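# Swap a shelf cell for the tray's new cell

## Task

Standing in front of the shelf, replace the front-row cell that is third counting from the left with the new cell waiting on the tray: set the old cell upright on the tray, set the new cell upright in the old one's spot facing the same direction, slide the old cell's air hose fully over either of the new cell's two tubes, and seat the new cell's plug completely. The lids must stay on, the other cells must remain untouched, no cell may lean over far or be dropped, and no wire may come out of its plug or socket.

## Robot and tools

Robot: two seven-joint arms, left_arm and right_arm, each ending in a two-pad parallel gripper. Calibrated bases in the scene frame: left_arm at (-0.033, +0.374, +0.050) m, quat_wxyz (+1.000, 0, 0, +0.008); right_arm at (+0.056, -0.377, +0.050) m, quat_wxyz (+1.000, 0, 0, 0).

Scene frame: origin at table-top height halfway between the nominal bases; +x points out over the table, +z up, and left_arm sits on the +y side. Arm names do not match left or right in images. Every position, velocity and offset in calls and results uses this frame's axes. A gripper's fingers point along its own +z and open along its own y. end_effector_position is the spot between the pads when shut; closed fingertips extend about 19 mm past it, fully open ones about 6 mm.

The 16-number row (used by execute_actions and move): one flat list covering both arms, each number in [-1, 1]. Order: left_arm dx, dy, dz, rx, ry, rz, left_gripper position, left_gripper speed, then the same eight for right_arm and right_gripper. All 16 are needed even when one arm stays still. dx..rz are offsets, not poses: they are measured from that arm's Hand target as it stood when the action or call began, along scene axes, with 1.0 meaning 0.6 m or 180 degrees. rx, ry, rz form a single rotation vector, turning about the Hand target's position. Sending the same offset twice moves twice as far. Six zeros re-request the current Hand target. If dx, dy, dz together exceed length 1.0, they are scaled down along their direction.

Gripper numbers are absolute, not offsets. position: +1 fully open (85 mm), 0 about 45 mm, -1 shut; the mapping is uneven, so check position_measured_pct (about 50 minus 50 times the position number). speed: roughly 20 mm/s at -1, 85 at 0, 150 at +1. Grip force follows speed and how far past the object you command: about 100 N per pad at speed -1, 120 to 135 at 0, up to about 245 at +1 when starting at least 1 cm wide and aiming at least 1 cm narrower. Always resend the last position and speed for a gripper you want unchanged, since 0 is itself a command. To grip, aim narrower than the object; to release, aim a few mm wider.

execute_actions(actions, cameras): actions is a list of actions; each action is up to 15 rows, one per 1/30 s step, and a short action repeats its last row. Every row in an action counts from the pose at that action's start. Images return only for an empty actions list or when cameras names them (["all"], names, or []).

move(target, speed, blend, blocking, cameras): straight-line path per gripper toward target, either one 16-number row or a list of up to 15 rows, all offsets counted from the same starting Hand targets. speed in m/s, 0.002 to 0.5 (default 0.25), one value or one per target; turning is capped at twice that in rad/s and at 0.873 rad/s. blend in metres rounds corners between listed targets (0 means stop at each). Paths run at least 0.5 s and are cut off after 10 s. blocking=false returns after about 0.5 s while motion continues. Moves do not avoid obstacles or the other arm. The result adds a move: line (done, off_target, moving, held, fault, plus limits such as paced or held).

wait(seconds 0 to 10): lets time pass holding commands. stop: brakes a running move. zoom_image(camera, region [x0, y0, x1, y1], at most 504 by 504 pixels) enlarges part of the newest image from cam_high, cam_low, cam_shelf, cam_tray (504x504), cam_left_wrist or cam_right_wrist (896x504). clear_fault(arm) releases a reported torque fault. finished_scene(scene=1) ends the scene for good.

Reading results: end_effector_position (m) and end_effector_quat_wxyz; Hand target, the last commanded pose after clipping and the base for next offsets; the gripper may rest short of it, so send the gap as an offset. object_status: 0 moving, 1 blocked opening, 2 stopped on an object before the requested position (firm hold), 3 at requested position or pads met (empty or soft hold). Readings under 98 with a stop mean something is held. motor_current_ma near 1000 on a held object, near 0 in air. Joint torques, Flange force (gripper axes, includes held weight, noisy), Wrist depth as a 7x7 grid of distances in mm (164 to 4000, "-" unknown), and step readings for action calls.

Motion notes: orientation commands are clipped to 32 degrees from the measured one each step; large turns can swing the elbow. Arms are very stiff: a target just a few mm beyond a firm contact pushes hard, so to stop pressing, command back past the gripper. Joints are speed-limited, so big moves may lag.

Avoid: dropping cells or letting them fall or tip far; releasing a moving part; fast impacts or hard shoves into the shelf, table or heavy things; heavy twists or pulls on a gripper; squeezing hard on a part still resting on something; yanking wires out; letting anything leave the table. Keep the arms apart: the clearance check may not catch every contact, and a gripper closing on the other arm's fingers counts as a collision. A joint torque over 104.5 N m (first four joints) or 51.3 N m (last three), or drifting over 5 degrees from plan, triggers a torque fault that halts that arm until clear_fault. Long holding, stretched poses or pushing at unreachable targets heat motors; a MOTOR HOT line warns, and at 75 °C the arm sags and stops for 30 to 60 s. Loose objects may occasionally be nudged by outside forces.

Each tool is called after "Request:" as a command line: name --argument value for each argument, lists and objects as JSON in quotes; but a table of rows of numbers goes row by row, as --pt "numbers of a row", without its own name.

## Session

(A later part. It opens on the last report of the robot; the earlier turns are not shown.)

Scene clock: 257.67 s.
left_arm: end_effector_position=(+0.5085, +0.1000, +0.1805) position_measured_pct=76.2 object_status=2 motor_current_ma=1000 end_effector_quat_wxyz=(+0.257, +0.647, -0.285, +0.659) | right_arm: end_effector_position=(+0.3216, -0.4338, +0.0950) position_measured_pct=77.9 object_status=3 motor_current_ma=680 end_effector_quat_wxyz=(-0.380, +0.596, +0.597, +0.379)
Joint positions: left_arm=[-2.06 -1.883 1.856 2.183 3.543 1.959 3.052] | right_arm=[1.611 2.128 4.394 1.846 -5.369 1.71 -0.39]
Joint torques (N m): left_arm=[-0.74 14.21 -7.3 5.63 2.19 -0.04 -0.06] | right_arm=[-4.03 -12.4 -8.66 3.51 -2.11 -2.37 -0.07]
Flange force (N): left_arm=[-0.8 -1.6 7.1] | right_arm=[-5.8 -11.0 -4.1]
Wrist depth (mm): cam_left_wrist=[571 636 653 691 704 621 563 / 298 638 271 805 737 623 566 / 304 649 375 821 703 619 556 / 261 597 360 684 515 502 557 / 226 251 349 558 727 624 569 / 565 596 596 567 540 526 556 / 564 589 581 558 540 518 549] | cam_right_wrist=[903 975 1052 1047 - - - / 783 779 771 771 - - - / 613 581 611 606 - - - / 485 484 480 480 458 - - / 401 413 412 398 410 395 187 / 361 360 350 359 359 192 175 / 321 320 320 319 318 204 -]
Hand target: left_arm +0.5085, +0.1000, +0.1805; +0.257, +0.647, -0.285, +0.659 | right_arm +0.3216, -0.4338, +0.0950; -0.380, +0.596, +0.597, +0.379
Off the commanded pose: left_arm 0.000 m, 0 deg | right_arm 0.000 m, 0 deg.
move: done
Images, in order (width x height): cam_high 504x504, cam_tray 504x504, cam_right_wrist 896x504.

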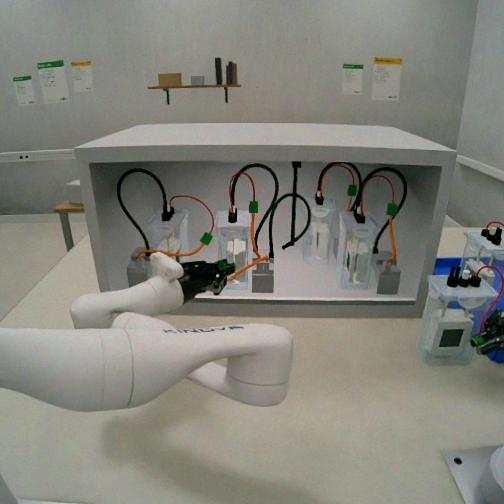

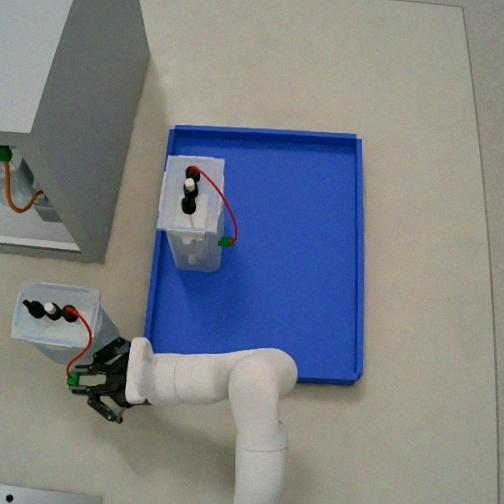

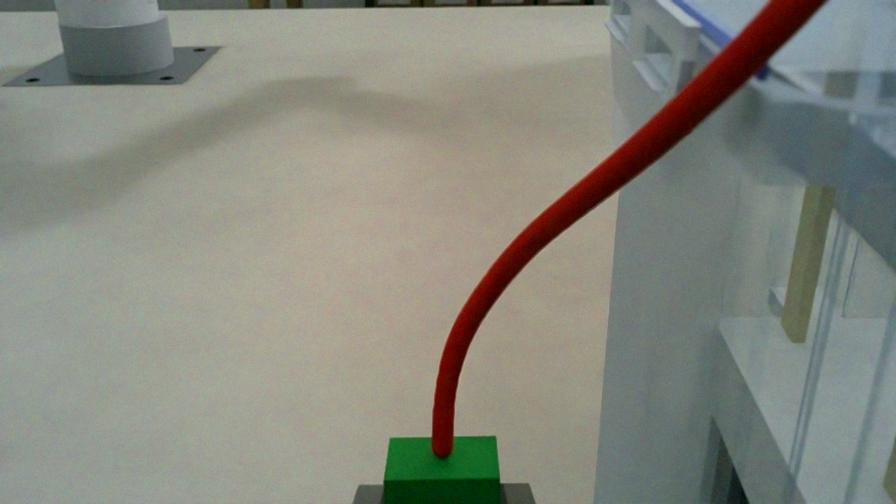

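Request:
execute_actions --actions '[]'

Scene clock: 259.67 s.
left_arm: end_effector_position=(+0.5085, +0.1000, +0.1805) position_measured_pct=76.2 object_status=2 motor_current_ma=1000 end_effector_quat_wxyz=(+0.257, +0.647, -0.285, +0.659) | right_arm: end_effector_position=(+0.3217, -0.4338, +0.0950) position_measured_pct=77.9 object_status=3 motor_current_ma=680 end_effector_quat_wxyz=(-0.380, +0.596, +0.597, +0.379)
Joint positions: left_arm=[-2.06 -1.883 1.856 2.183 3.543 1.959 3.052] | right_arm=[1.611 2.128 4.394 1.846 -5.369 1.71 -0.39]
Joint velocities: within noise
Joint torques (N m): left_arm=[-0.73 14.23 -7.31 5.63 2.2 -0.02 -0.06] | right_arm=[-3.12 -12.88 -9 3.33 -2.24 -1.99 -0.07]
Flange force (N): left_arm=[-0.8 -1.6 7.2] | right_arm=[-5.4 -9.0 -1.8]
Wrist depth (mm): cam_left_wrist=[574 641 655 698 712 623 563 / 298 636 271 804 728 619 561 / 305 647 373 825 700 625 558 / 261 597 360 683 516 502 559 / 226 251 348 556 727 624 571 / 570 594 595 566 539 527 554 / 564 595 581 554 540 520 548] | cam_right_wrist=[910 979 1063 1051 - - - / 778 776 775 768 - - - / 614 581 609 606 - - - / 486 484 481 480 459 - - / 401 414 410 398 410 393 188 / 362 361 349 359 357 193 175 / 322 321 320 319 318 205 -]
Hand target: left_arm +0.5085, +0.1000, +0.1805; +0.257, +0.647, -0.285, +0.659 | right_arm +0.3217, -0.4338, +0.0950; -0.380, +0.596, +0.597, +0.379
Tool commands: left_gripper/position=-0.75 left_gripper/speed=-1.0 right_gripper/position=-0.56 right_gripper/speed=-1.0
Off the commanded pose: left_arm 0.000 m, 0 deg | right_arm 0.000 m, 0 deg.

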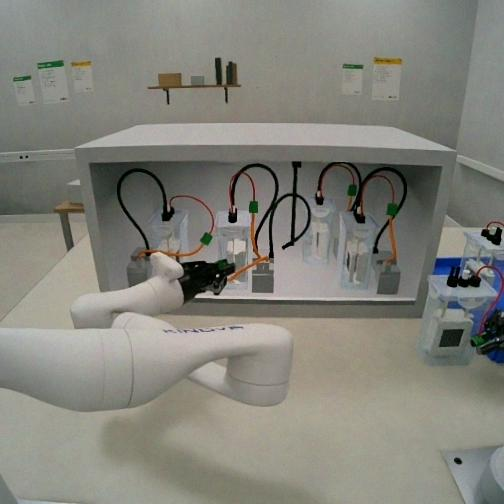

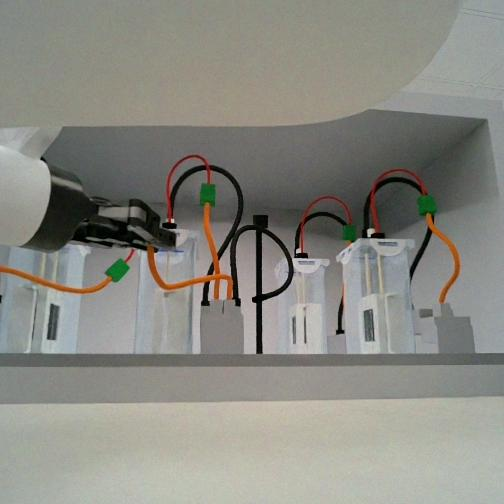

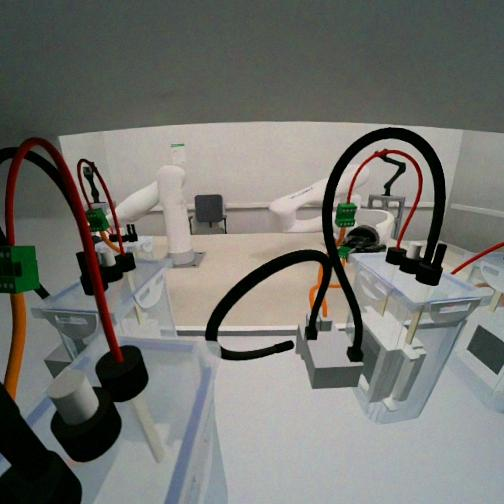

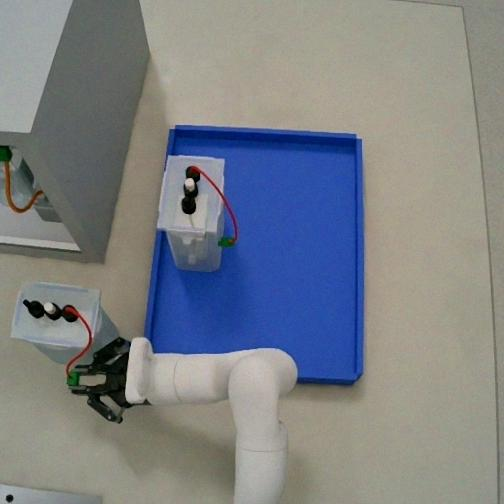

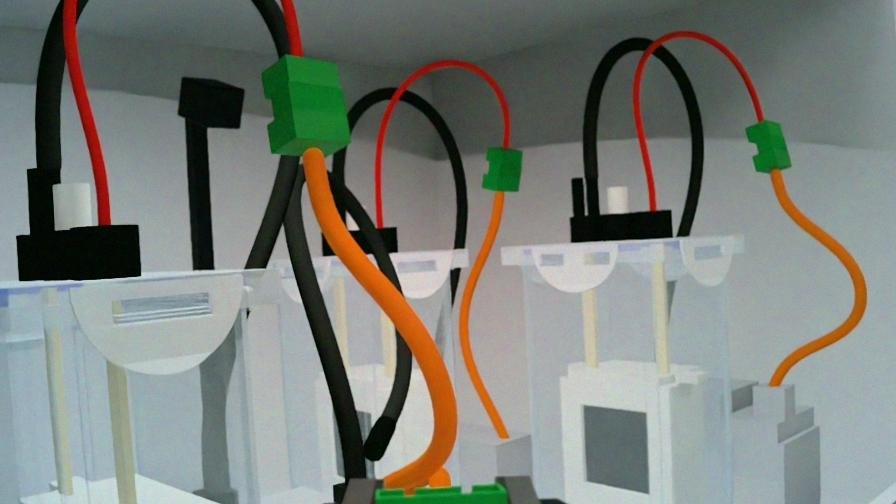

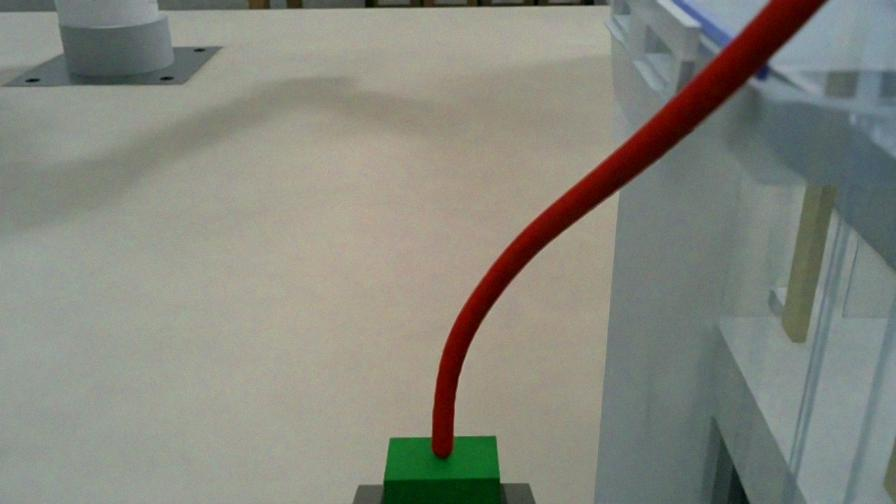

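Request:
execute_actions --actions '[[[0,0,0,0,0,0,-0.75,-1,0,0,0,0,0,0,-0.30,-1]],[[0,0,0,0,0,0,-0.75,-1,0,0,0,0,0,0,-0.30,-1]]]' --cameras '["cam_right_wrist","cam_tray"]'

Request:
move --target '[0,0,0,0,0,0,-0.75,-1, -0.01,-0.12,0.06,0,0,0,-0.30,-1]' --speed 0.1 --cameras '["cam_right_wrist","cam_tray","cam_high"]'

Scene clock: 261.27 s.
left_arm: end_effector_position=(+0.5085, +0.1000, +0.1805) position_measured_pct=76.2 object_status=2 motor_current_ma=1000 end_effector_quat_wxyz=(+0.257, +0.647, -0.285, +0.659) | right_arm: end_effector_position=(+0.3217, -0.4338, +0.0950) position_measured_pct=65.4 object_status=3 motor_current_ma=0 end_effector_quat_wxyz=(-0.380, +0.596, +0.597, +0.379)
Joint positions: left_arm=[-2.06 -1.883 1.856 2.183 3.543 1.959 3.052] | right_arm=[1.611 2.128 4.394 1.846 -5.369 1.71 -0.39]
Joint torques (N m): left_arm=[-0.72 14.18 -7.33 5.62 2.18 -0.03 -0.09] | right_arm=[-2.36 -13.67 -10.48 3.22 -3.11 -2.25 0.11]
Wrist depth (mm): cam_left_wrist=[569 639 654 691 705 621 561 / 298 639 272 810 731 620 562 / 305 646 374 819 711 622 555 / 262 597 361 684 516 500 558 / 226 251 349 556 727 623 570 / 568 596 594 566 539 528 556 / 563 591 585 556 538 518 544] | cam_right_wrist=[905 979 1056 1046 - - - / 779 776 771 767 - - - / 615 579 608 607 574 - - / 484 482 482 480 459 - - / 400 414 411 411 395 408 193 / 361 360 350 348 358 199 175 / 321 320 319 319 318 211 -]
Hand target: left_arm +0.5085, +0.1000, +0.1805; +0.257, +0.647, -0.285, +0.659 | right_arm +0.3217, -0.4338, +0.0950; -0.380, +0.596, +0.597, +0.379
Off the commanded pose: left_arm 0.000 m, 0 deg | right_arm 0.000 m, 0 deg.
Step readings (end_effector_position of left_arm | right_arm):
0: (+0.5085, +0.1000, +0.1805) | (+0.3217, -0.4338, +0.0950)
1: (+0.5085, +0.1000, +0.1805) | (+0.3217, -0.4338, +0.0950)
2: (+0.5085, +0.1000, +0.1805) | (+0.3217, -0.4338, +0.0950)
4: (+0.5085, +0.1000, +0.1805) | (+0.3217, -0.4338, +0.0950)
8: (+0.5085, +0.1000, +0.1805) | (+0.3217, -0.4338, +0.0950)
15: (+0.5085, +0.1000, +0.1805) | (+0.3217, -0.4338, +0.0950)
16: (+0.5085, +0.1000, +0.1805) | (+0.3217, -0.4338, +0.0950)
17: (+0.5085, +0.1000, +0.1805) | (+0.3217, -0.4338, +0.0950)
19: (+0.5085, +0.1000, +0.1805) | (+0.3217, -0.4338, +0.0950)
23: (+0.5085, +0.1000, +0.1805) | (+0.3217, -0.4338, +0.0950)
30: (+0.5085, +0.1000, +0.1805) | (+0.3217, -0.4338, +0.0950)
Images, in order (width x height): cam_tray 504x504, cam_right_wrist 896x504.

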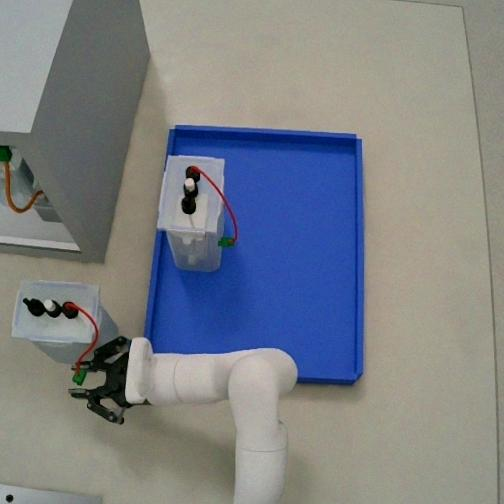

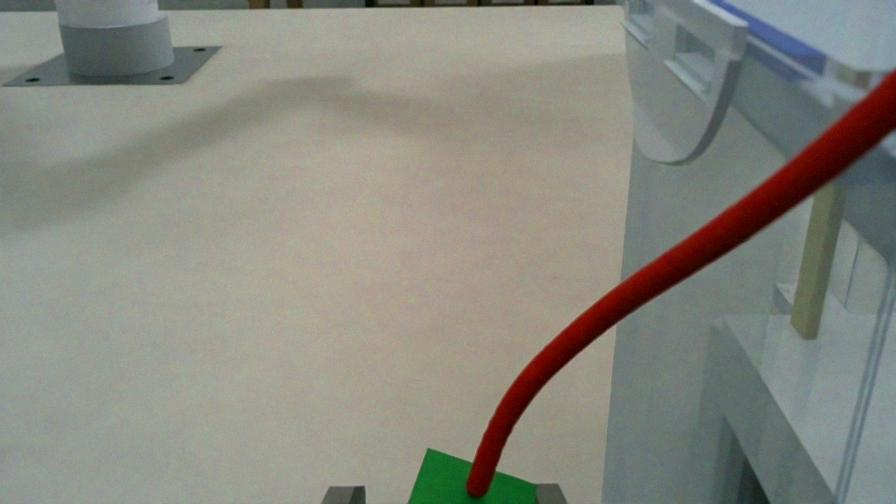

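Scene clock: 262.43 s.
left_arm: end_effector_position=(+0.5085, +0.1000, +0.1805) position_measured_pct=76.2 object_status=2 motor_current_ma=1000 end_effector_quat_wxyz=(+0.257, +0.647, -0.285, +0.659) | right_arm: end_effector_position=(+0.3156, -0.5058, +0.1310) position_measured_pct=65.4 object_status=3 motor_current_ma=0 end_effector_quat_wxyz=(-0.380, +0.596, +0.597, +0.379)
Joint positions: left_arm=[-2.06 -1.883 1.856 2.183 3.543 1.959 3.052] | right_arm=[1.626 2.018 4.323 1.674 -5.475 1.847 -0.315]
Joint torques (N m): left_arm=[-0.72 14.21 -7.31 5.64 2.19 -0.04 -0.07] | right_arm=[-0.79 -16.87 -10.69 2.26 -2.66 -0.82 0]
Flange force (N): left_arm=[-0.8 -1.7 7.1] | right_arm=[-4.1 -3.3 4.8]
Wrist depth (mm): cam_left_wrist=[570 640 658 699 709 623 563 / 299 637 271 804 732 616 566 / 303 647 374 820 704 621 553 / 262 595 359 680 516 504 556 / 226 251 349 559 728 625 569 / 563 594 598 571 539 526 553 / 564 591 585 559 539 518 545] | cam_right_wrist=[1165 972 1141 1242 1228 233 188 / 912 907 897 892 218 198 181 / 721 715 711 706 219 170 - / 590 565 587 584 557 - - / 485 483 483 480 478 271 248 / 423 422 421 420 417 240 220 / 375 365 373 373 362 263 214]
Hand target: left_arm +0.5085, +0.1000, +0.1805; +0.257, +0.647, -0.285, +0.659 | right_arm +0.3157, -0.5058, +0.1310; -0.380, +0.596, +0.597, +0.379
Off the commanded pose: left_arm 0.000 m, 0 deg | right_arm 0.000 m, 0 deg.
move: done
Images, in order (width x height): cam_high 504x504, cam_tray 504x504, cam_right_wrist 896x504.

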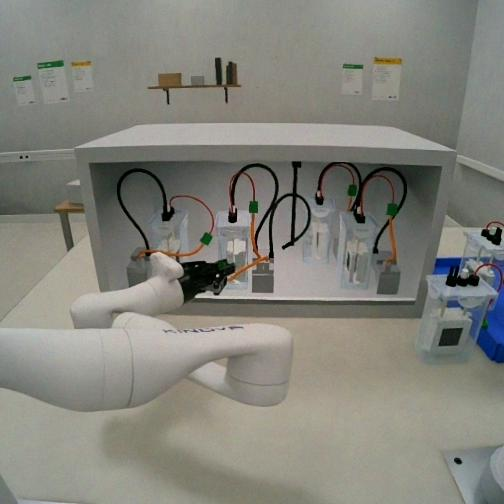

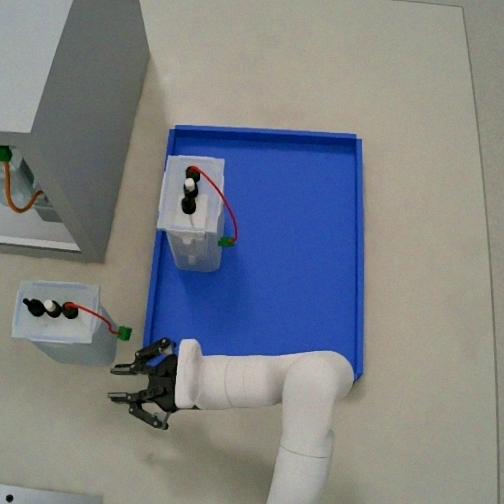

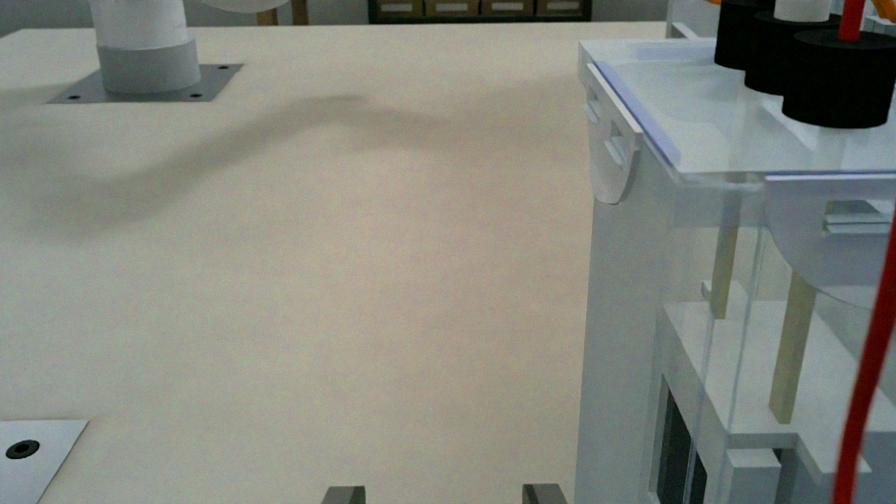

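Request:
zoom_image --camera "cam_high" --region '[404, 200, 504, 380]'

Request:
zoom_image --camera "cam_tray" --region '[0, 130, 260, 390]'

Scaled by 2.800 from the camera's 504x504 image, which has a finer 720x720 frame.

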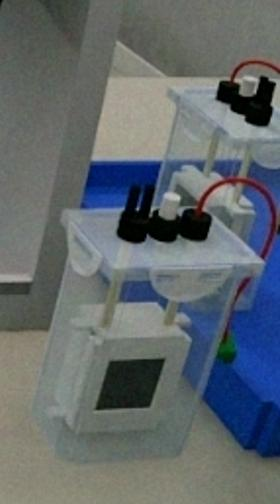

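Scaled by 1.938 from the camera's 504x504 image, which has a finer 720x720 frame.

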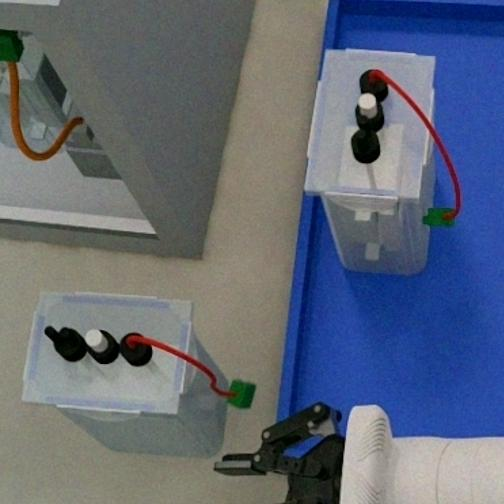

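Request:
move --pt "0 0 0 0 0 0 -0.75 -1 0.03 -0.14 0.04 0 0 0 -0.30 -1" --pt "0 0 0 0 0 0 -0.75 -1 0.1405 -0.17 0.005 0.139 0 0 1 -1" --speed 0.15 --cameras '["cam_right_wrist","cam_tray"]'

Scene clock: 280.63 s.
left_arm: end_effector_position=(+0.5085, +0.1000, +0.1805) position_measured_pct=76.2 object_status=2 motor_current_ma=1000 end_effector_quat_wxyz=(+0.257, +0.647, -0.285, +0.659) | right_arm: end_effector_position=(+0.4000, -0.6078, +0.1340) position_measured_pct=0.0 object_status=0 motor_current_ma=0 end_effector_quat_wxyz=(+0.500, -0.500, -0.501, -0.500)
Joint positions: left_arm=[-2.06 -1.883 1.856 2.183 3.543 1.959 3.052] | right_arm=[1.347 1.912 4.594 0.81 -5.866 2.098 0.176]
Joint torques (N m): left_arm=[-0.74 14.21 -7.31 5.62 2.21 -0.03 -0.07] | right_arm=[-0.75 -23.03 -9.93 2.47 -2.73 0.53 0]
Flange force (N): left_arm=[-0.8 -1.6 7.1] | right_arm=[-2.3 -4.8 4.3]
Wrist depth (mm): cam_left_wrist=[572 639 658 693 707 624 563 / 297 639 271 808 730 616 566 / 303 649 374 820 709 622 556 / 262 598 360 684 515 501 560 / 226 251 349 558 725 626 570 / 565 595 596 568 538 526 554 / 567 593 583 556 537 519 548] | cam_right_wrist=[- - - - - 869 336 / - - - - 1143 1151 335 / - 885 - 3704 1167 1002 337 / - 747 902 314 777 1002 337 / - - 2786 287 1167 803 337 / 1059 1098 1043 1026 1002 741 337 / 736 724 723 319 703 604 337]
Hand target: left_arm +0.5085, +0.1000, +0.1805; +0.257, +0.647, -0.285, +0.659 | right_arm +0.4000, -0.6078, +0.1340; +0.500, -0.500, -0.501, -0.500
Off the commanded pose: left_arm 0.000 m, 0 deg | right_arm 0.000 m, 0 deg.
move: done
Images, in order (width x height): cam_tray 504x504, cam_right_wrist 896x504.

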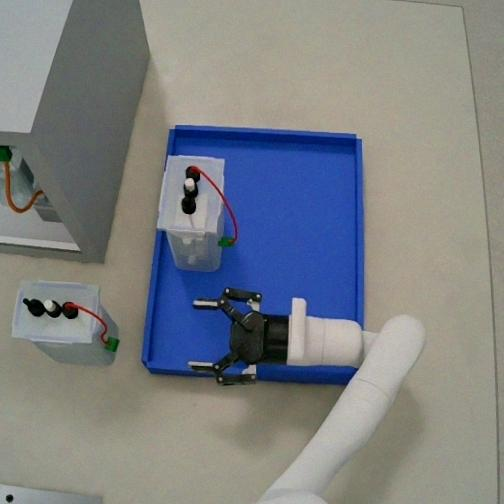

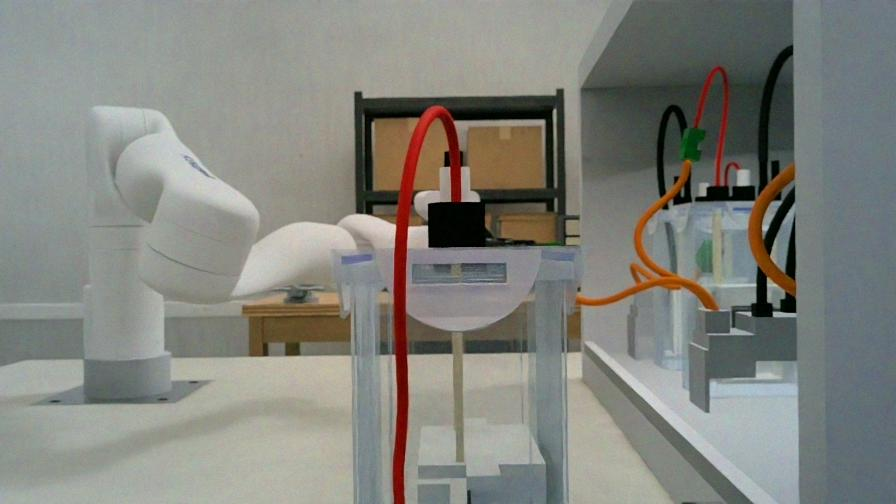

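Request:
move --target '[0,0,0,0,0,0,-0.75,-1, 0.0083,0.2013,0.0,0,0,0,1,-1]' --speed 0.1 --cameras '["cam_right_wrist","cam_tray"]'

Scene clock: 282.83 s.
left_arm: end_effector_position=(+0.5085, +0.1000, +0.1805) position_measured_pct=76.2 object_status=2 motor_current_ma=1000 end_effector_quat_wxyz=(+0.257, +0.647, -0.285, +0.659) | right_arm: end_effector_position=(+0.4049, -0.4870, +0.1340) position_measured_pct=0.0 object_status=3 motor_current_ma=0 end_effector_quat_wxyz=(+0.500, -0.500, -0.501, -0.500)
Joint positions: left_arm=[-2.06 -1.883 1.856 2.183 3.543 1.959 3.052] | right_arm=[1.439 2.003 4.628 1.298 -5.839 1.722 0.04]
Joint torques (N m): left_arm=[-0.75 14.22 -7.3 5.57 2.2 -0.05 -0.06] | right_arm=[-0.72 -18.67 -11.46 3.6 -3.08 0.15 0]
Flange force (N): left_arm=[-0.7 -1.5 7.0] | right_arm=[-3.8 -4.8 2.8]
Wrist depth (mm): cam_left_wrist=[573 637 655 691 712 623 562 / 297 637 272 807 732 619 566 / 304 647 374 819 704 621 555 / 261 595 360 682 515 502 556 / 226 251 350 558 724 627 570 / 568 594 597 567 537 524 554 / 563 595 580 554 543 516 546] | cam_right_wrist=[- - - - - 867 874 / - - - 3584 1038 1028 1025 / 790 743 - 827 1038 885 708 / 960 624 211 193 193 902 672 / 969 - 2717 166 168 - 620 / 972 1025 - 198 - 677 611 / 726 723 716 660 703 603 555]
Hand target: left_arm +0.5085, +0.1000, +0.1805; +0.257, +0.647, -0.285, +0.659 | right_arm +0.4049, -0.4870, +0.1340; +0.500, -0.500, -0.501, -0.500
Off the commanded pose: left_arm 0.000 m, 0 deg | right_arm 0.000 m, 0 deg.
move: done
Images, in order (width x height): cam_tray 504x504, cam_right_wrist 896x504.

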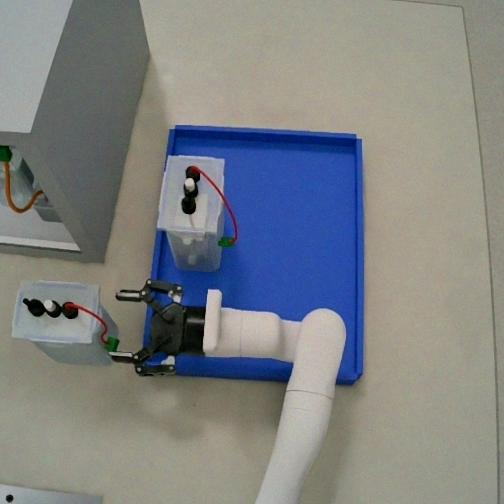

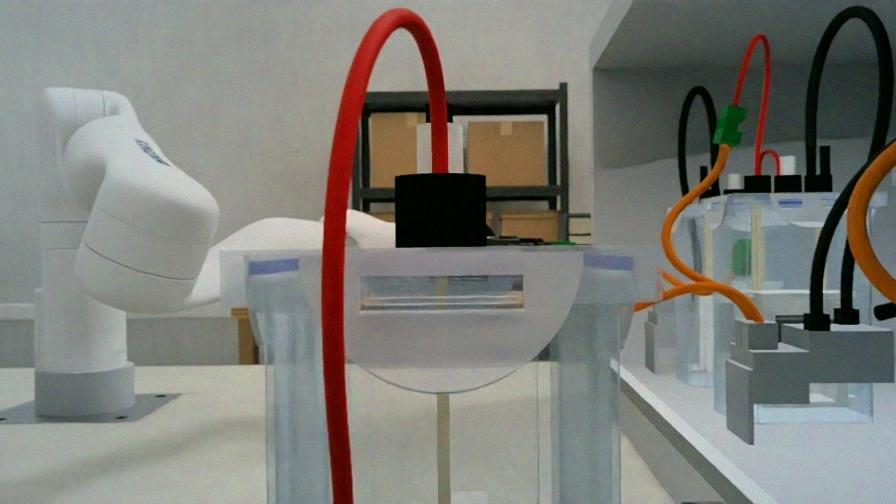

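Request:
move --target '[0,0,0,0,0,0,-0.75,-1, 0.0,0.095,0.0,0,0,0,1,-1]' --speed 0.08 --cameras '["cam_right_wrist","cam_tray","cam_high"]'

Scene clock: 284.37 s.
left_arm: end_effector_position=(+0.5085, +0.1000, +0.1805) position_measured_pct=76.2 object_status=2 motor_current_ma=1000 end_effector_quat_wxyz=(+0.257, +0.647, -0.285, +0.659) | right_arm: end_effector_position=(+0.4049, -0.4300, +0.1340) position_measured_pct=0.0 object_status=3 motor_current_ma=0 end_effector_quat_wxyz=(+0.500, -0.500, -0.501, -0.500)
Joint positions: left_arm=[-2.06 -1.883 1.856 2.183 3.543 1.959 3.052] | right_arm=[1.446 2.043 4.651 1.47 -5.807 1.564 -0.009]
Joint torques (N m): left_arm=[-0.75 14.2 -7.29 5.63 2.19 -0.03 -0.04] | right_arm=[-0.74 -16.85 -11.51 3.97 -3.12 0 -0.01]
Flange force (N): left_arm=[-0.8 -1.6 7.2] | right_arm=[-4.4 -5.3 2.6]
Wrist depth (mm): cam_left_wrist=[568 639 654 693 707 622 560 / 298 641 272 811 732 617 566 / 304 646 373 825 699 622 555 / 262 596 359 682 515 502 558 / 226 251 349 555 726 628 571 / 565 596 601 567 539 526 556 / 562 593 581 558 540 518 547] | cam_right_wrist=[- - - - - 939 874 / 912 - - 3663 1003 982 971 / 573 - 3584 3546 988 981 654 / 561 596 - - - 912 660 / - - - - - - - / - 1163 - - 882 890 553 / 673 - - 663 - - 555]
Hand target: left_arm +0.5085, +0.1000, +0.1805; +0.257, +0.647, -0.285, +0.659 | right_arm +0.4049, -0.4300, +0.1340; +0.500, -0.500, -0.501, -0.500
Off the commanded pose: left_arm 0.000 m, 0 deg | right_arm 0.000 m, 0 deg.
move: done
Images, in order (width x height): cam_high 504x504, cam_tray 504x504, cam_right_wrist 896x504.

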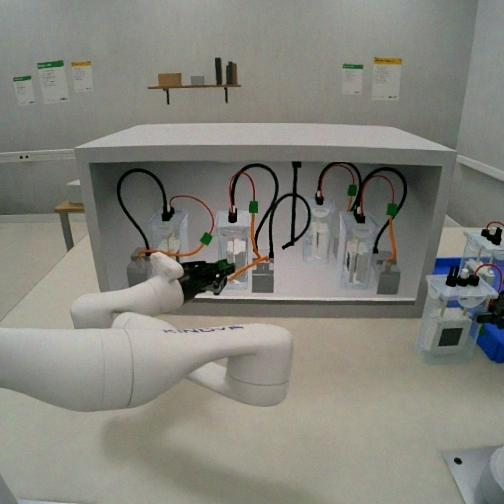

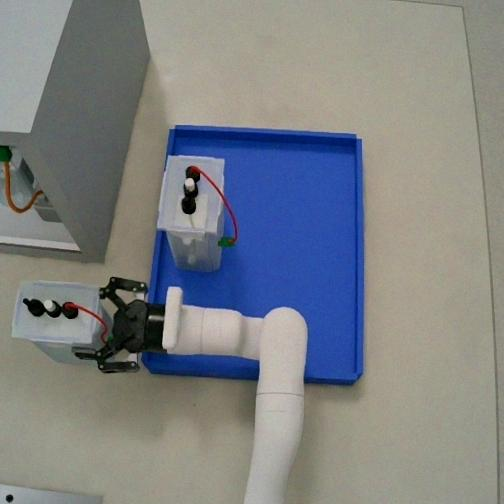

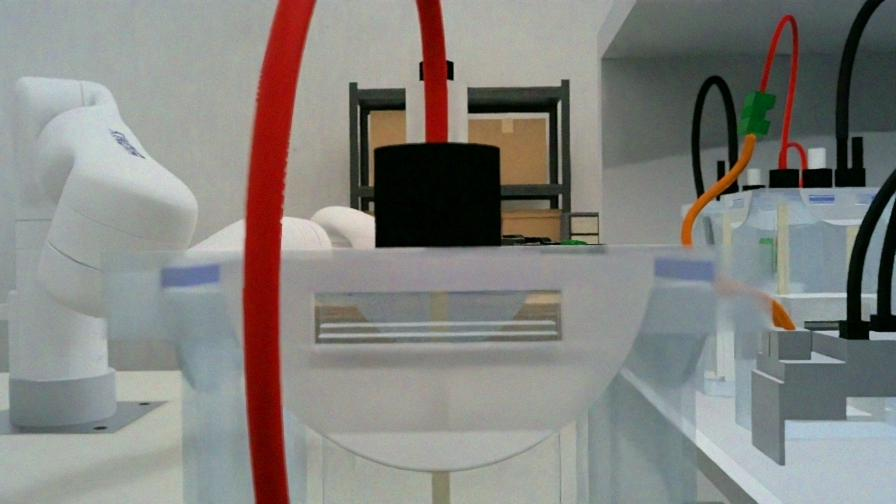

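Request:
execute_actions --actions '[[[0,0,0,0,0,0,-0.75,-1,0,0,0,0,0,0,0.76,-1]],[[0,0,0,0,0,0,-0.75,-1,0,0,0,0,0,0,0.76,-1]],[[0,0,0,0,0,0,-0.75,-1,0,0,0,0,0,0,0.76,-1]],[[0,0,0,0,0,0,-0.75,-1,0,0,0,0,0,0,0.76,-1]]]' --cameras '["cam_right_wrist","cam_tray"]'

Scene clock: 289.53 s.
left_arm: end_effector_position=(+0.5085, +0.1000, +0.1805) position_measured_pct=76.2 object_status=2 motor_current_ma=1000 end_effector_quat_wxyz=(+0.257, +0.647, -0.285, +0.659) | right_arm: end_effector_position=(+0.4049, -0.4300, +0.1340) position_measured_pct=10.0 object_status=2 motor_current_ma=1000 end_effector_quat_wxyz=(+0.500, -0.500, -0.501, -0.500)
Joint positions: left_arm=[-2.06 -1.883 1.856 2.183 3.543 1.959 3.052] | right_arm=[1.446 2.043 4.651 1.47 -5.807 1.564 -0.009]
Joint torques (N m): left_arm=[-0.74 14.24 -7.32 5.64 2.21 -0.03 -0.06] | right_arm=[-3.82 -14.99 -10.12 4.61 -2.27 -1.41 0]
Wrist depth (mm): cam_left_wrist=[571 641 658 694 711 623 563 / 299 637 271 807 729 620 562 / 304 646 373 825 702 619 557 / 262 599 360 681 516 501 560 / 226 251 348 556 729 628 570 / 567 591 595 567 536 530 553 / 565 591 580 553 540 519 547] | cam_right_wrist=[- - - - - 951 872 / 908 - - 3663 988 987 965 / 617 - 3546 3546 997 981 648 / - 595 - - - 911 663 / - - - - - - - / - 1176 - - 920 889 553 / 726 - - 660 - - 555]
Hand target: left_arm +0.5085, +0.1000, +0.1805; +0.257, +0.647, -0.285, +0.659 | right_arm +0.4049, -0.4300, +0.1340; +0.500, -0.500, -0.501, -0.500
Off the commanded pose: left_arm 0.000 m, 0 deg | right_arm 0.000 m, 0 deg.
Step readings (end_effector_position of left_arm | right_arm):
0: (+0.5085, +0.1000, +0.1805) | (+0.4049, -0.4300, +0.1340)
1: (+0.5085, +0.1000, +0.1805) | (+0.4049, -0.4300, +0.1340)
2: (+0.5085, +0.1000, +0.1805) | (+0.4049, -0.4300, +0.1340)
4: (+0.5085, +0.1000, +0.1805) | (+0.4049, -0.4300, +0.1340)
8: (+0.5085, +0.1000, +0.1805) | (+0.4049, -0.4300, +0.1340)
15: (+0.5085, +0.1000, +0.1805) | (+0.4049, -0.4300, +0.1340)
16: (+0.5085, +0.1000, +0.1805) | (+0.4049, -0.4300, +0.1340)
17: (+0.5085, +0.1000, +0.1805) | (+0.4049, -0.4300, +0.1340)
19: (+0.5085, +0.1000, +0.1805) | (+0.4049, -0.4300, +0.1340)
23: (+0.5085, +0.1000, +0.1805) | (+0.4049, -0.4300, +0.1340)
30: (+0.5085, +0.1000, +0.1805) | (+0.4049, -0.4300, +0.1340)
31: (+0.5085, +0.1000, +0.1805) | (+0.4049, -0.4300, +0.1340)
32: (+0.5085, +0.1000, +0.1805) | (+0.4049, -0.4300, +0.1340)
34: (+0.5085, +0.1000, +0.1805) | (+0.4049, -0.4300, +0.1340)
38: (+0.5085, +0.1000, +0.1805) | (+0.4049, -0.4300, +0.1340)
45: (+0.5085, +0.1000, +0.1805) | (+0.4049, -0.4300, +0.1340)
46: (+0.5085, +0.1000, +0.1805) | (+0.4049, -0.4300, +0.1340)
47: (+0.5085, +0.1000, +0.1805) | (+0.4049, -0.4300, +0.1340)
49: (+0.5085, +0.1000, +0.1805) | (+0.4049, -0.4300, +0.1340)
53: (+0.5085, +0.1000, +0.1805) | (+0.4049, -0.4300, +0.1340)
60: (+0.5085, +0.1000, +0.1805) | (+0.4049, -0.4300, +0.1340)
Images, in order (width x height): cam_tray 504x504, cam_right_wrist 896x504.

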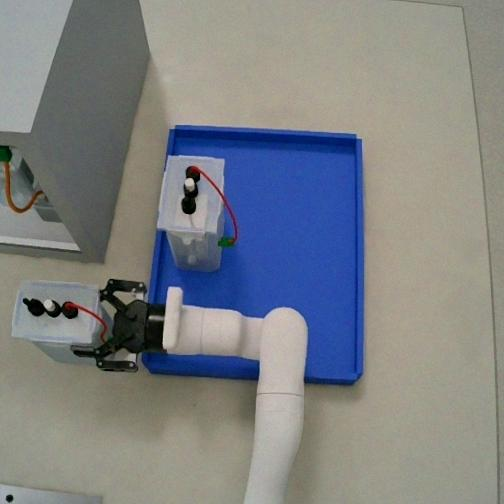

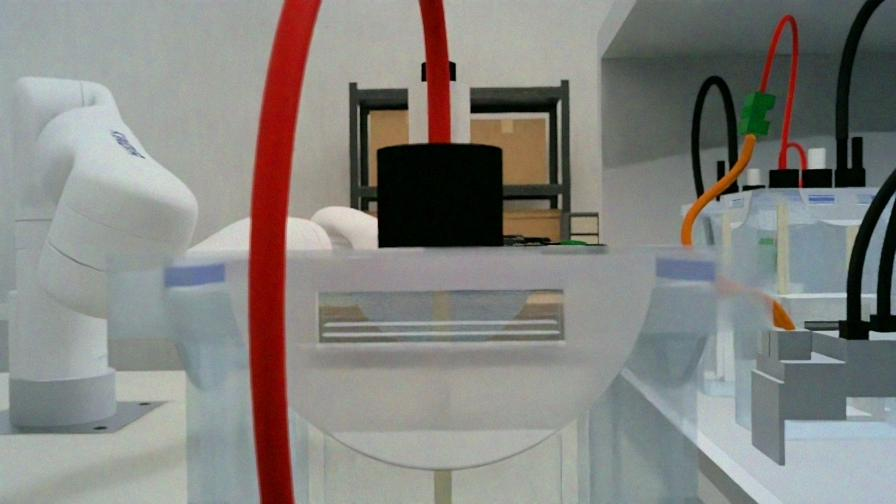

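Request:
move --pt "0 0 0 0 0 0 -0.75 -1 0 0 0.06 0 0 0 0.76 -1" --pt "0 0 0 0 0 0 -0.75 -1 0.0917 0.3167 0.06 0 0 0 0.76 -1" --pt "0 0 0 0 0 0 -0.75 -1 0.0917 0.3167 0.005 0 0 0 0.76 -1" --speed '[0.06,0.1,0.04]' --cameras '["cam_right_wrist","cam_tray","cam_high"]'

Scene clock: 294.00 s.
left_arm: end_effector_position=(+0.5085, +0.1000, +0.1805) position_measured_pct=76.2 object_status=2 motor_current_ma=1000 end_effector_quat_wxyz=(+0.257, +0.647, -0.285, +0.659) | right_arm: end_effector_position=(+0.4600, -0.2400, +0.1370) position_measured_pct=10.0 object_status=2 motor_current_ma=1000 end_effector_quat_wxyz=(+0.500, -0.500, -0.501, -0.500)
Joint positions: left_arm=[-2.06 -1.883 1.856 2.183 3.543 1.959 3.052] | right_arm=[1.157 2.114 4.677 1.706 -5.691 1.062 -0.115]
Joint torques (N m): left_arm=[-0.76 14.22 -7.32 5.6 2.21 -0.02 -0.08] | right_arm=[-0.82 -14.67 -18.42 9.11 -7.64 -1.02 0.08]
Flange force (N): left_arm=[-0.8 -1.5 7.1] | right_arm=[-22.7 -5.9 0.0]
Wrist depth (mm): cam_left_wrist=[571 638 656 694 710 624 563 / 297 638 271 805 733 621 566 / 304 650 373 824 704 621 560 / 262 595 361 685 515 503 558 / 226 250 350 558 726 624 572 / 567 594 594 568 541 526 556 / 564 593 579 557 539 518 547] | cam_right_wrist=[3900 - 3877 3900 793 788 784 / - 3877 3584 3584 794 786 784 / - - - 3435 793 746 460 / 539 610 - - - 648 602 / - - - - - - - / - 2483 - - 793 721 378 / 723 - - 665 - - 367]
Hand target: left_arm +0.5085, +0.1000, +0.1805; +0.257, +0.647, -0.285, +0.659 | right_arm +0.4600, -0.2400, +0.1370; +0.500, -0.500, -0.501, -0.500
Off the commanded pose: left_arm 0.000 m, 0 deg | right_arm 0.000 m, 0 deg.
move: done
Images, in order (width x height): cam_high 504x504, cam_tray 504x504, cam_right_wrist 896x504.

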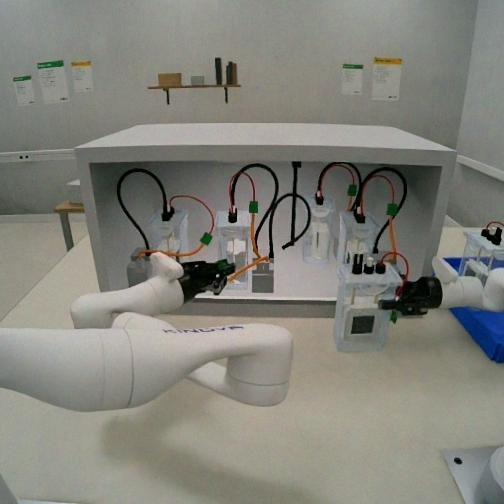

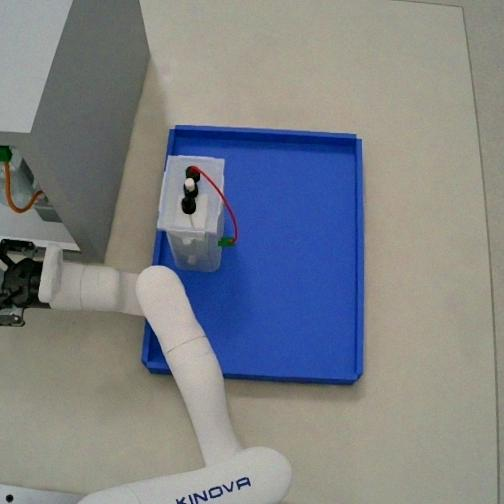

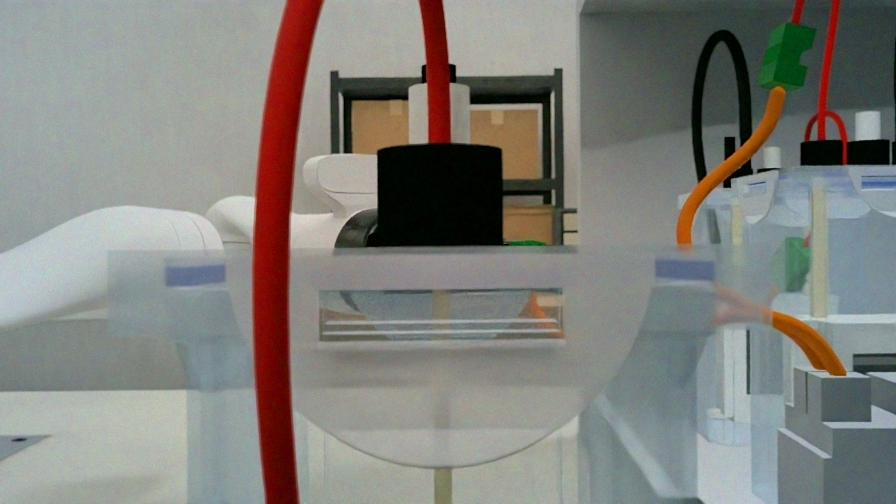

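Request:
move --target '[0,0,0,0,0,0,-0.75,-1, 0,0,-0.0045,0,0,0,0.76,-1]' --speed 0.01

Request:
move --target '[0,0,0,0,0,0,-0.75,-1, 0,0,-0.0013,0,0,0,0.76,-1]' --speed 0.01

Scene clock: 295.00 s.
left_arm: end_effector_position=(+0.5085, +0.1000, +0.1805) position_measured_pct=76.2 object_status=2 motor_current_ma=1000 end_effector_quat_wxyz=(+0.257, +0.647, -0.285, +0.659) | right_arm: end_effector_position=(+0.4600, -0.2400, +0.1343) position_measured_pct=10.0 object_status=2 motor_current_ma=1000 end_effector_quat_wxyz=(+0.500, -0.500, -0.501, -0.500)
Joint positions: left_arm=[-2.06 -1.883 1.856 2.183 3.543 1.959 3.052] | right_arm=[1.157 2.118 4.679 1.702 -5.689 1.065 -0.11]
Joint torques (N m): left_arm=[-0.73 14.21 -7.3 5.63 2.2 -0.03 -0.08] | right_arm=[-3.47 -13.24 -11.22 6.03 -2.4 -0.98 0.37]
Flange force (N): left_arm=[-0.8 -1.7 7.1] | right_arm=[-4.6 -8.6 -6.9]
Wrist depth (mm): cam_left_wrist=[572 635 654 699 712 625 561 / 298 634 271 803 729 620 562 / 303 650 373 823 702 621 558 / 262 593 360 682 516 502 560 / 226 251 349 555 725 628 570 / 567 599 596 568 538 530 552 / 565 593 582 555 541 519 546] | cam_right_wrist=[3970 3947 3994 3877 794 786 783 / 3947 3970 3643 3663 793 791 778 / - - - 3435 796 643 463 / 539 597 - - - 647 548 / - - - - - - - / - 2521 - - 794 718 378 / 720 - - 658 - - 368]
Hand target: left_arm +0.5085, +0.1000, +0.1805; +0.257, +0.647, -0.285, +0.659 | right_arm +0.4600, -0.2400, +0.1343; +0.500, -0.500, -0.501, -0.500
Off the commanded pose: left_arm 0.000 m, 0 deg | right_arm 0.000 m, 0 deg.
move: done

Scene clock: 295.70 s.
left_arm: end_effector_position=(+0.5085, +0.1000, +0.1805) position_measured_pct=76.2 object_status=2 motor_current_ma=1000 end_effector_quat_wxyz=(+0.257, +0.647, -0.285, +0.659) | right_arm: end_effector_position=(+0.4599, -0.2400, +0.1335) position_measured_pct=10.0 object_status=2 motor_current_ma=1000 end_effector_quat_wxyz=(+0.500, -0.500, -0.501, -0.500)
Joint positions: left_arm=[-2.06 -1.883 1.856 2.183 3.543 1.959 3.052] | right_arm=[1.157 2.119 4.68 1.701 -5.688 1.066 -0.109]
Joint torques (N m): left_arm=[-0.77 14.25 -7.31 5.64 2.19 -0.04 -0.06] | right_arm=[-5.6 -11.96 -7 4.02 0.72 -1.46 0.63]
Flange force (N): left_arm=[-0.9 -1.6 7.1] | right_arm=[6.6 -11.5 -13.1]
Wrist depth (mm): cam_left_wrist=[570 635 658 691 713 623 563 / 297 641 271 804 729 617 560 / 304 648 374 814 704 621 556 / 261 597 360 681 516 500 557 / 226 251 348 558 727 628 569 / 569 594 600 570 539 528 553 / 564 591 583 556 539 518 546] | cam_right_wrist=[3900 - 3923 3970 790 792 781 / 3900 - 3684 3623 793 790 784 / - 3994 - 3471 793 642 463 / 541 594 - - - 651 546 / - - - - - - - / - 2493 - - 796 715 380 / 722 - - 664 - - 368]
Hand target: left_arm +0.5085, +0.1000, +0.1805; +0.257, +0.647, -0.285, +0.659 | right_arm +0.4599, -0.2400, +0.1335; +0.500, -0.500, -0.501, -0.500
Off the commanded pose: left_arm 0.000 m, 0 deg | right_arm 0.000 m, 0 deg.
move: done

Request:
move --target '[0,0,0,0,0,0,-0.75,-1, 0,0,0.001,0,0,0,0.76,-1]' --speed 0.01

Request:
execute_actions --actions '[[[0,0,0,0,0,0,-0.75,-1,0,0,0,0,0,0,0.92,-1]],[[0,0,0,0,0,0,-0.75,-1,0,0,0,0,0,0,0.92,-1]]]'

Request:
move --target '[0,0,0,0,0,0,-0.75,-1, 0,-0.15,0,0,0,0,0.92,-1]' --speed 0.06 --cameras '["cam_right_wrist","cam_high"]'

Scene clock: 296.80 s.
left_arm: end_effector_position=(+0.5085, +0.1000, +0.1805) position_measured_pct=76.2 object_status=2 motor_current_ma=1000 end_effector_quat_wxyz=(+0.257, +0.647, -0.285, +0.659) | right_arm: end_effector_position=(+0.4599, -0.2400, +0.1341) position_measured_pct=10.0 object_status=2 motor_current_ma=1000 end_effector_quat_wxyz=(+0.500, -0.500, -0.501, -0.500)
Joint positions: left_arm=[-2.06 -1.883 1.856 2.183 3.543 1.959 3.052] | right_arm=[1.157 2.118 4.68 1.702 -5.688 1.065 -0.11]
Joint torques (N m): left_arm=[-0.77 14.21 -7.3 5.65 2.18 -0.03 -0.07] | right_arm=[-4.44 -12.71 -9.48 5.57 -1.34 -0.87 0.4]
Flange force (N): left_arm=[-0.9 -1.6 7.2] | right_arm=[-0.5 -9.2 -9.1]
Wrist depth (mm): cam_left_wrist=[570 634 660 699 708 624 561 / 297 638 272 806 732 619 566 / 304 647 374 827 704 621 557 / 262 597 360 684 515 503 554 / 226 251 350 559 727 625 571 / 568 595 596 569 536 528 556 / 565 593 582 556 542 522 547] | cam_right_wrist=[3923 3994 3877 3947 795 791 779 / 3855 3970 3643 3643 792 786 788 / - 3994 - 3349 794 643 462 / 542 595 - - - 647 544 / - - - - - - - / - 2456 - - 794 718 380 / 717 - - 660 - - 368]
Hand target: left_arm +0.5085, +0.1000, +0.1805; +0.257, +0.647, -0.285, +0.659 | right_arm +0.4599, -0.2400, +0.1341; +0.500, -0.500, -0.501, -0.500
Off the commanded pose: left_arm 0.000 m, 0 deg | right_arm 0.000 m, 0 deg.
move: done

Scene clock: 298.00 s.
left_arm: end_effector_position=(+0.5085, +0.1000, +0.1805) position_measured_pct=76.2 object_status=2 motor_current_ma=1000 end_effector_quat_wxyz=(+0.257, +0.647, -0.285, +0.659) | right_arm: end_effector_position=(+0.4599, -0.2400, +0.1341) position_measured_pct=3.9 object_status=3 motor_current_ma=0 end_effector_quat_wxyz=(+0.500, -0.500, -0.501, -0.500)
Joint positions: left_arm=[-2.06 -1.883 1.856 2.183 3.543 1.959 3.052] | right_arm=[1.157 2.118 4.68 1.702 -5.688 1.065 -0.11]
Joint torques (N m): left_arm=[-0.74 14.22 -7.29 5.64 2.2 -0.04 -0.08] | right_arm=[-0.71 -14.4 -11.84 5.04 -2.74 -0.31 -0.03]
Wrist depth (mm): cam_left_wrist=[571 638 656 701 704 624 562 / 299 639 271 806 733 619 566 / 304 646 373 818 708 622 558 / 262 595 360 682 516 501 555 / 227 251 349 556 725 627 572 / 567 595 595 569 537 528 555 / 564 594 583 560 539 520 548] | cam_right_wrist=[- 3947 3994 3994 793 782 785 / 3900 3923 3490 3603 794 789 782 / - 3994 - 3400 793 748 463 / 540 595 - - 195 708 545 / - - - - - - - / - 2456 - - 795 721 379 / 671 - - 657 - - 367]
Hand target: left_arm +0.5085, +0.1000, +0.1805; +0.257, +0.647, -0.285, +0.659 | right_arm +0.4600, -0.2400, +0.1341; +0.500, -0.500, -0.501, -0.500
Off the commanded pose: left_arm 0.000 m, 0 deg | right_arm 0.000 m, 0 deg.
Step readings (end_effector_position of left_arm | right_arm):
0: (+0.5085, +0.1000, +0.1805) | (+0.4599, -0.2400, +0.1341)
1: (+0.5085, +0.1000, +0.1805) | (+0.4599, -0.2400, +0.1341)
2: (+0.5085, +0.1000, +0.1805) | (+0.4599, -0.2400, +0.1341)
4: (+0.5085, +0.1000, +0.1805) | (+0.4599, -0.2399, +0.1341)
8: (+0.5085, +0.1000, +0.1805) | (+0.4599, -0.2399, +0.1341)
15: (+0.5085, +0.1000, +0.1805) | (+0.4599, -0.2400, +0.1341)
16: (+0.5085, +0.1000, +0.1805) | (+0.4599, -0.2400, +0.1341)
17: (+0.5085, +0.1000, +0.1805) | (+0.4599, -0.2400, +0.1341)
19: (+0.5085, +0.1000, +0.1805) | (+0.4599, -0.2400, +0.1341)
23: (+0.5085, +0.1000, +0.1805) | (+0.4599, -0.2400, +0.1341)
30: (+0.5085, +0.1000, +0.1805) | (+0.4599, -0.2400, +0.1341)

Scene clock: 299.80 s.
left_arm: end_effector_position=(+0.5085, +0.1000, +0.1805) position_measured_pct=76.2 object_status=2 motor_current_ma=1000 end_effector_quat_wxyz=(+0.257, +0.647, -0.285, +0.659) | right_arm: end_effector_position=(+0.4600, -0.3300, +0.1341) position_measured_pct=3.9 object_status=3 motor_current_ma=0 end_effector_quat_wxyz=(+0.500, -0.500, -0.501, -0.500)
Joint positions: left_arm=[-2.06 -1.883 1.856 2.183 3.543 1.959 3.052] | right_arm=[1.256 2.076 4.648 1.552 -5.763 1.305 -0.049]
Joint torques (N m): left_arm=[-0.77 14.23 -7.31 5.62 2.17 -0.04 -0.08] | right_arm=[-0.72 -16.07 -11.88 4.45 -3.02 -0.17 -0.03]
Flange force (N): left_arm=[-0.9 -1.5 7.1] | right_arm=[-4.6 -6.2 1.6]
Wrist depth (mm): cam_left_wrist=[571 641 651 697 709 624 562 / 298 638 272 811 729 619 564 / 303 651 374 823 703 621 553 / 262 596 360 682 517 502 557 / 226 251 349 556 725 627 573 / 564 594 597 567 538 529 554 / 566 593 585 554 536 518 546] | cam_right_wrist=[- - - - 879 870 868 / - - - 3565 888 881 867 / - - 3490 3453 891 691 549 / 584 661 204 201 201 625 871 / 588 - - 199 248 567 531 / 1031 1036 1017 1003 841 721 455 / 721 719 712 708 656 493 516]
Hand target: left_arm +0.5085, +0.1000, +0.1805; +0.257, +0.647, -0.285, +0.659 | right_arm +0.4600, -0.3300, +0.1341; +0.500, -0.500, -0.501, -0.500
Off the commanded pose: left_arm 0.000 m, 0 deg | right_arm 0.000 m, 0 deg.
move: done
Images, in order (width x height): cam_high 504x504, cam_right_wrist 896x504.

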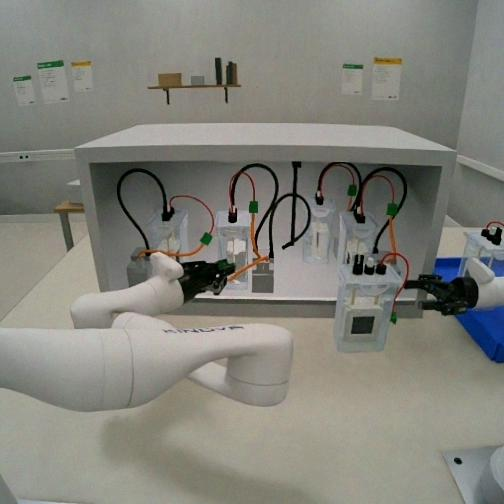

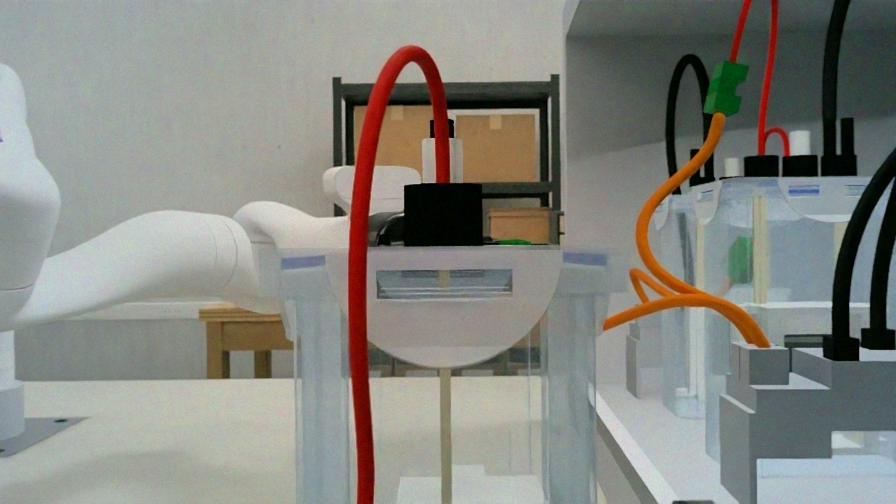

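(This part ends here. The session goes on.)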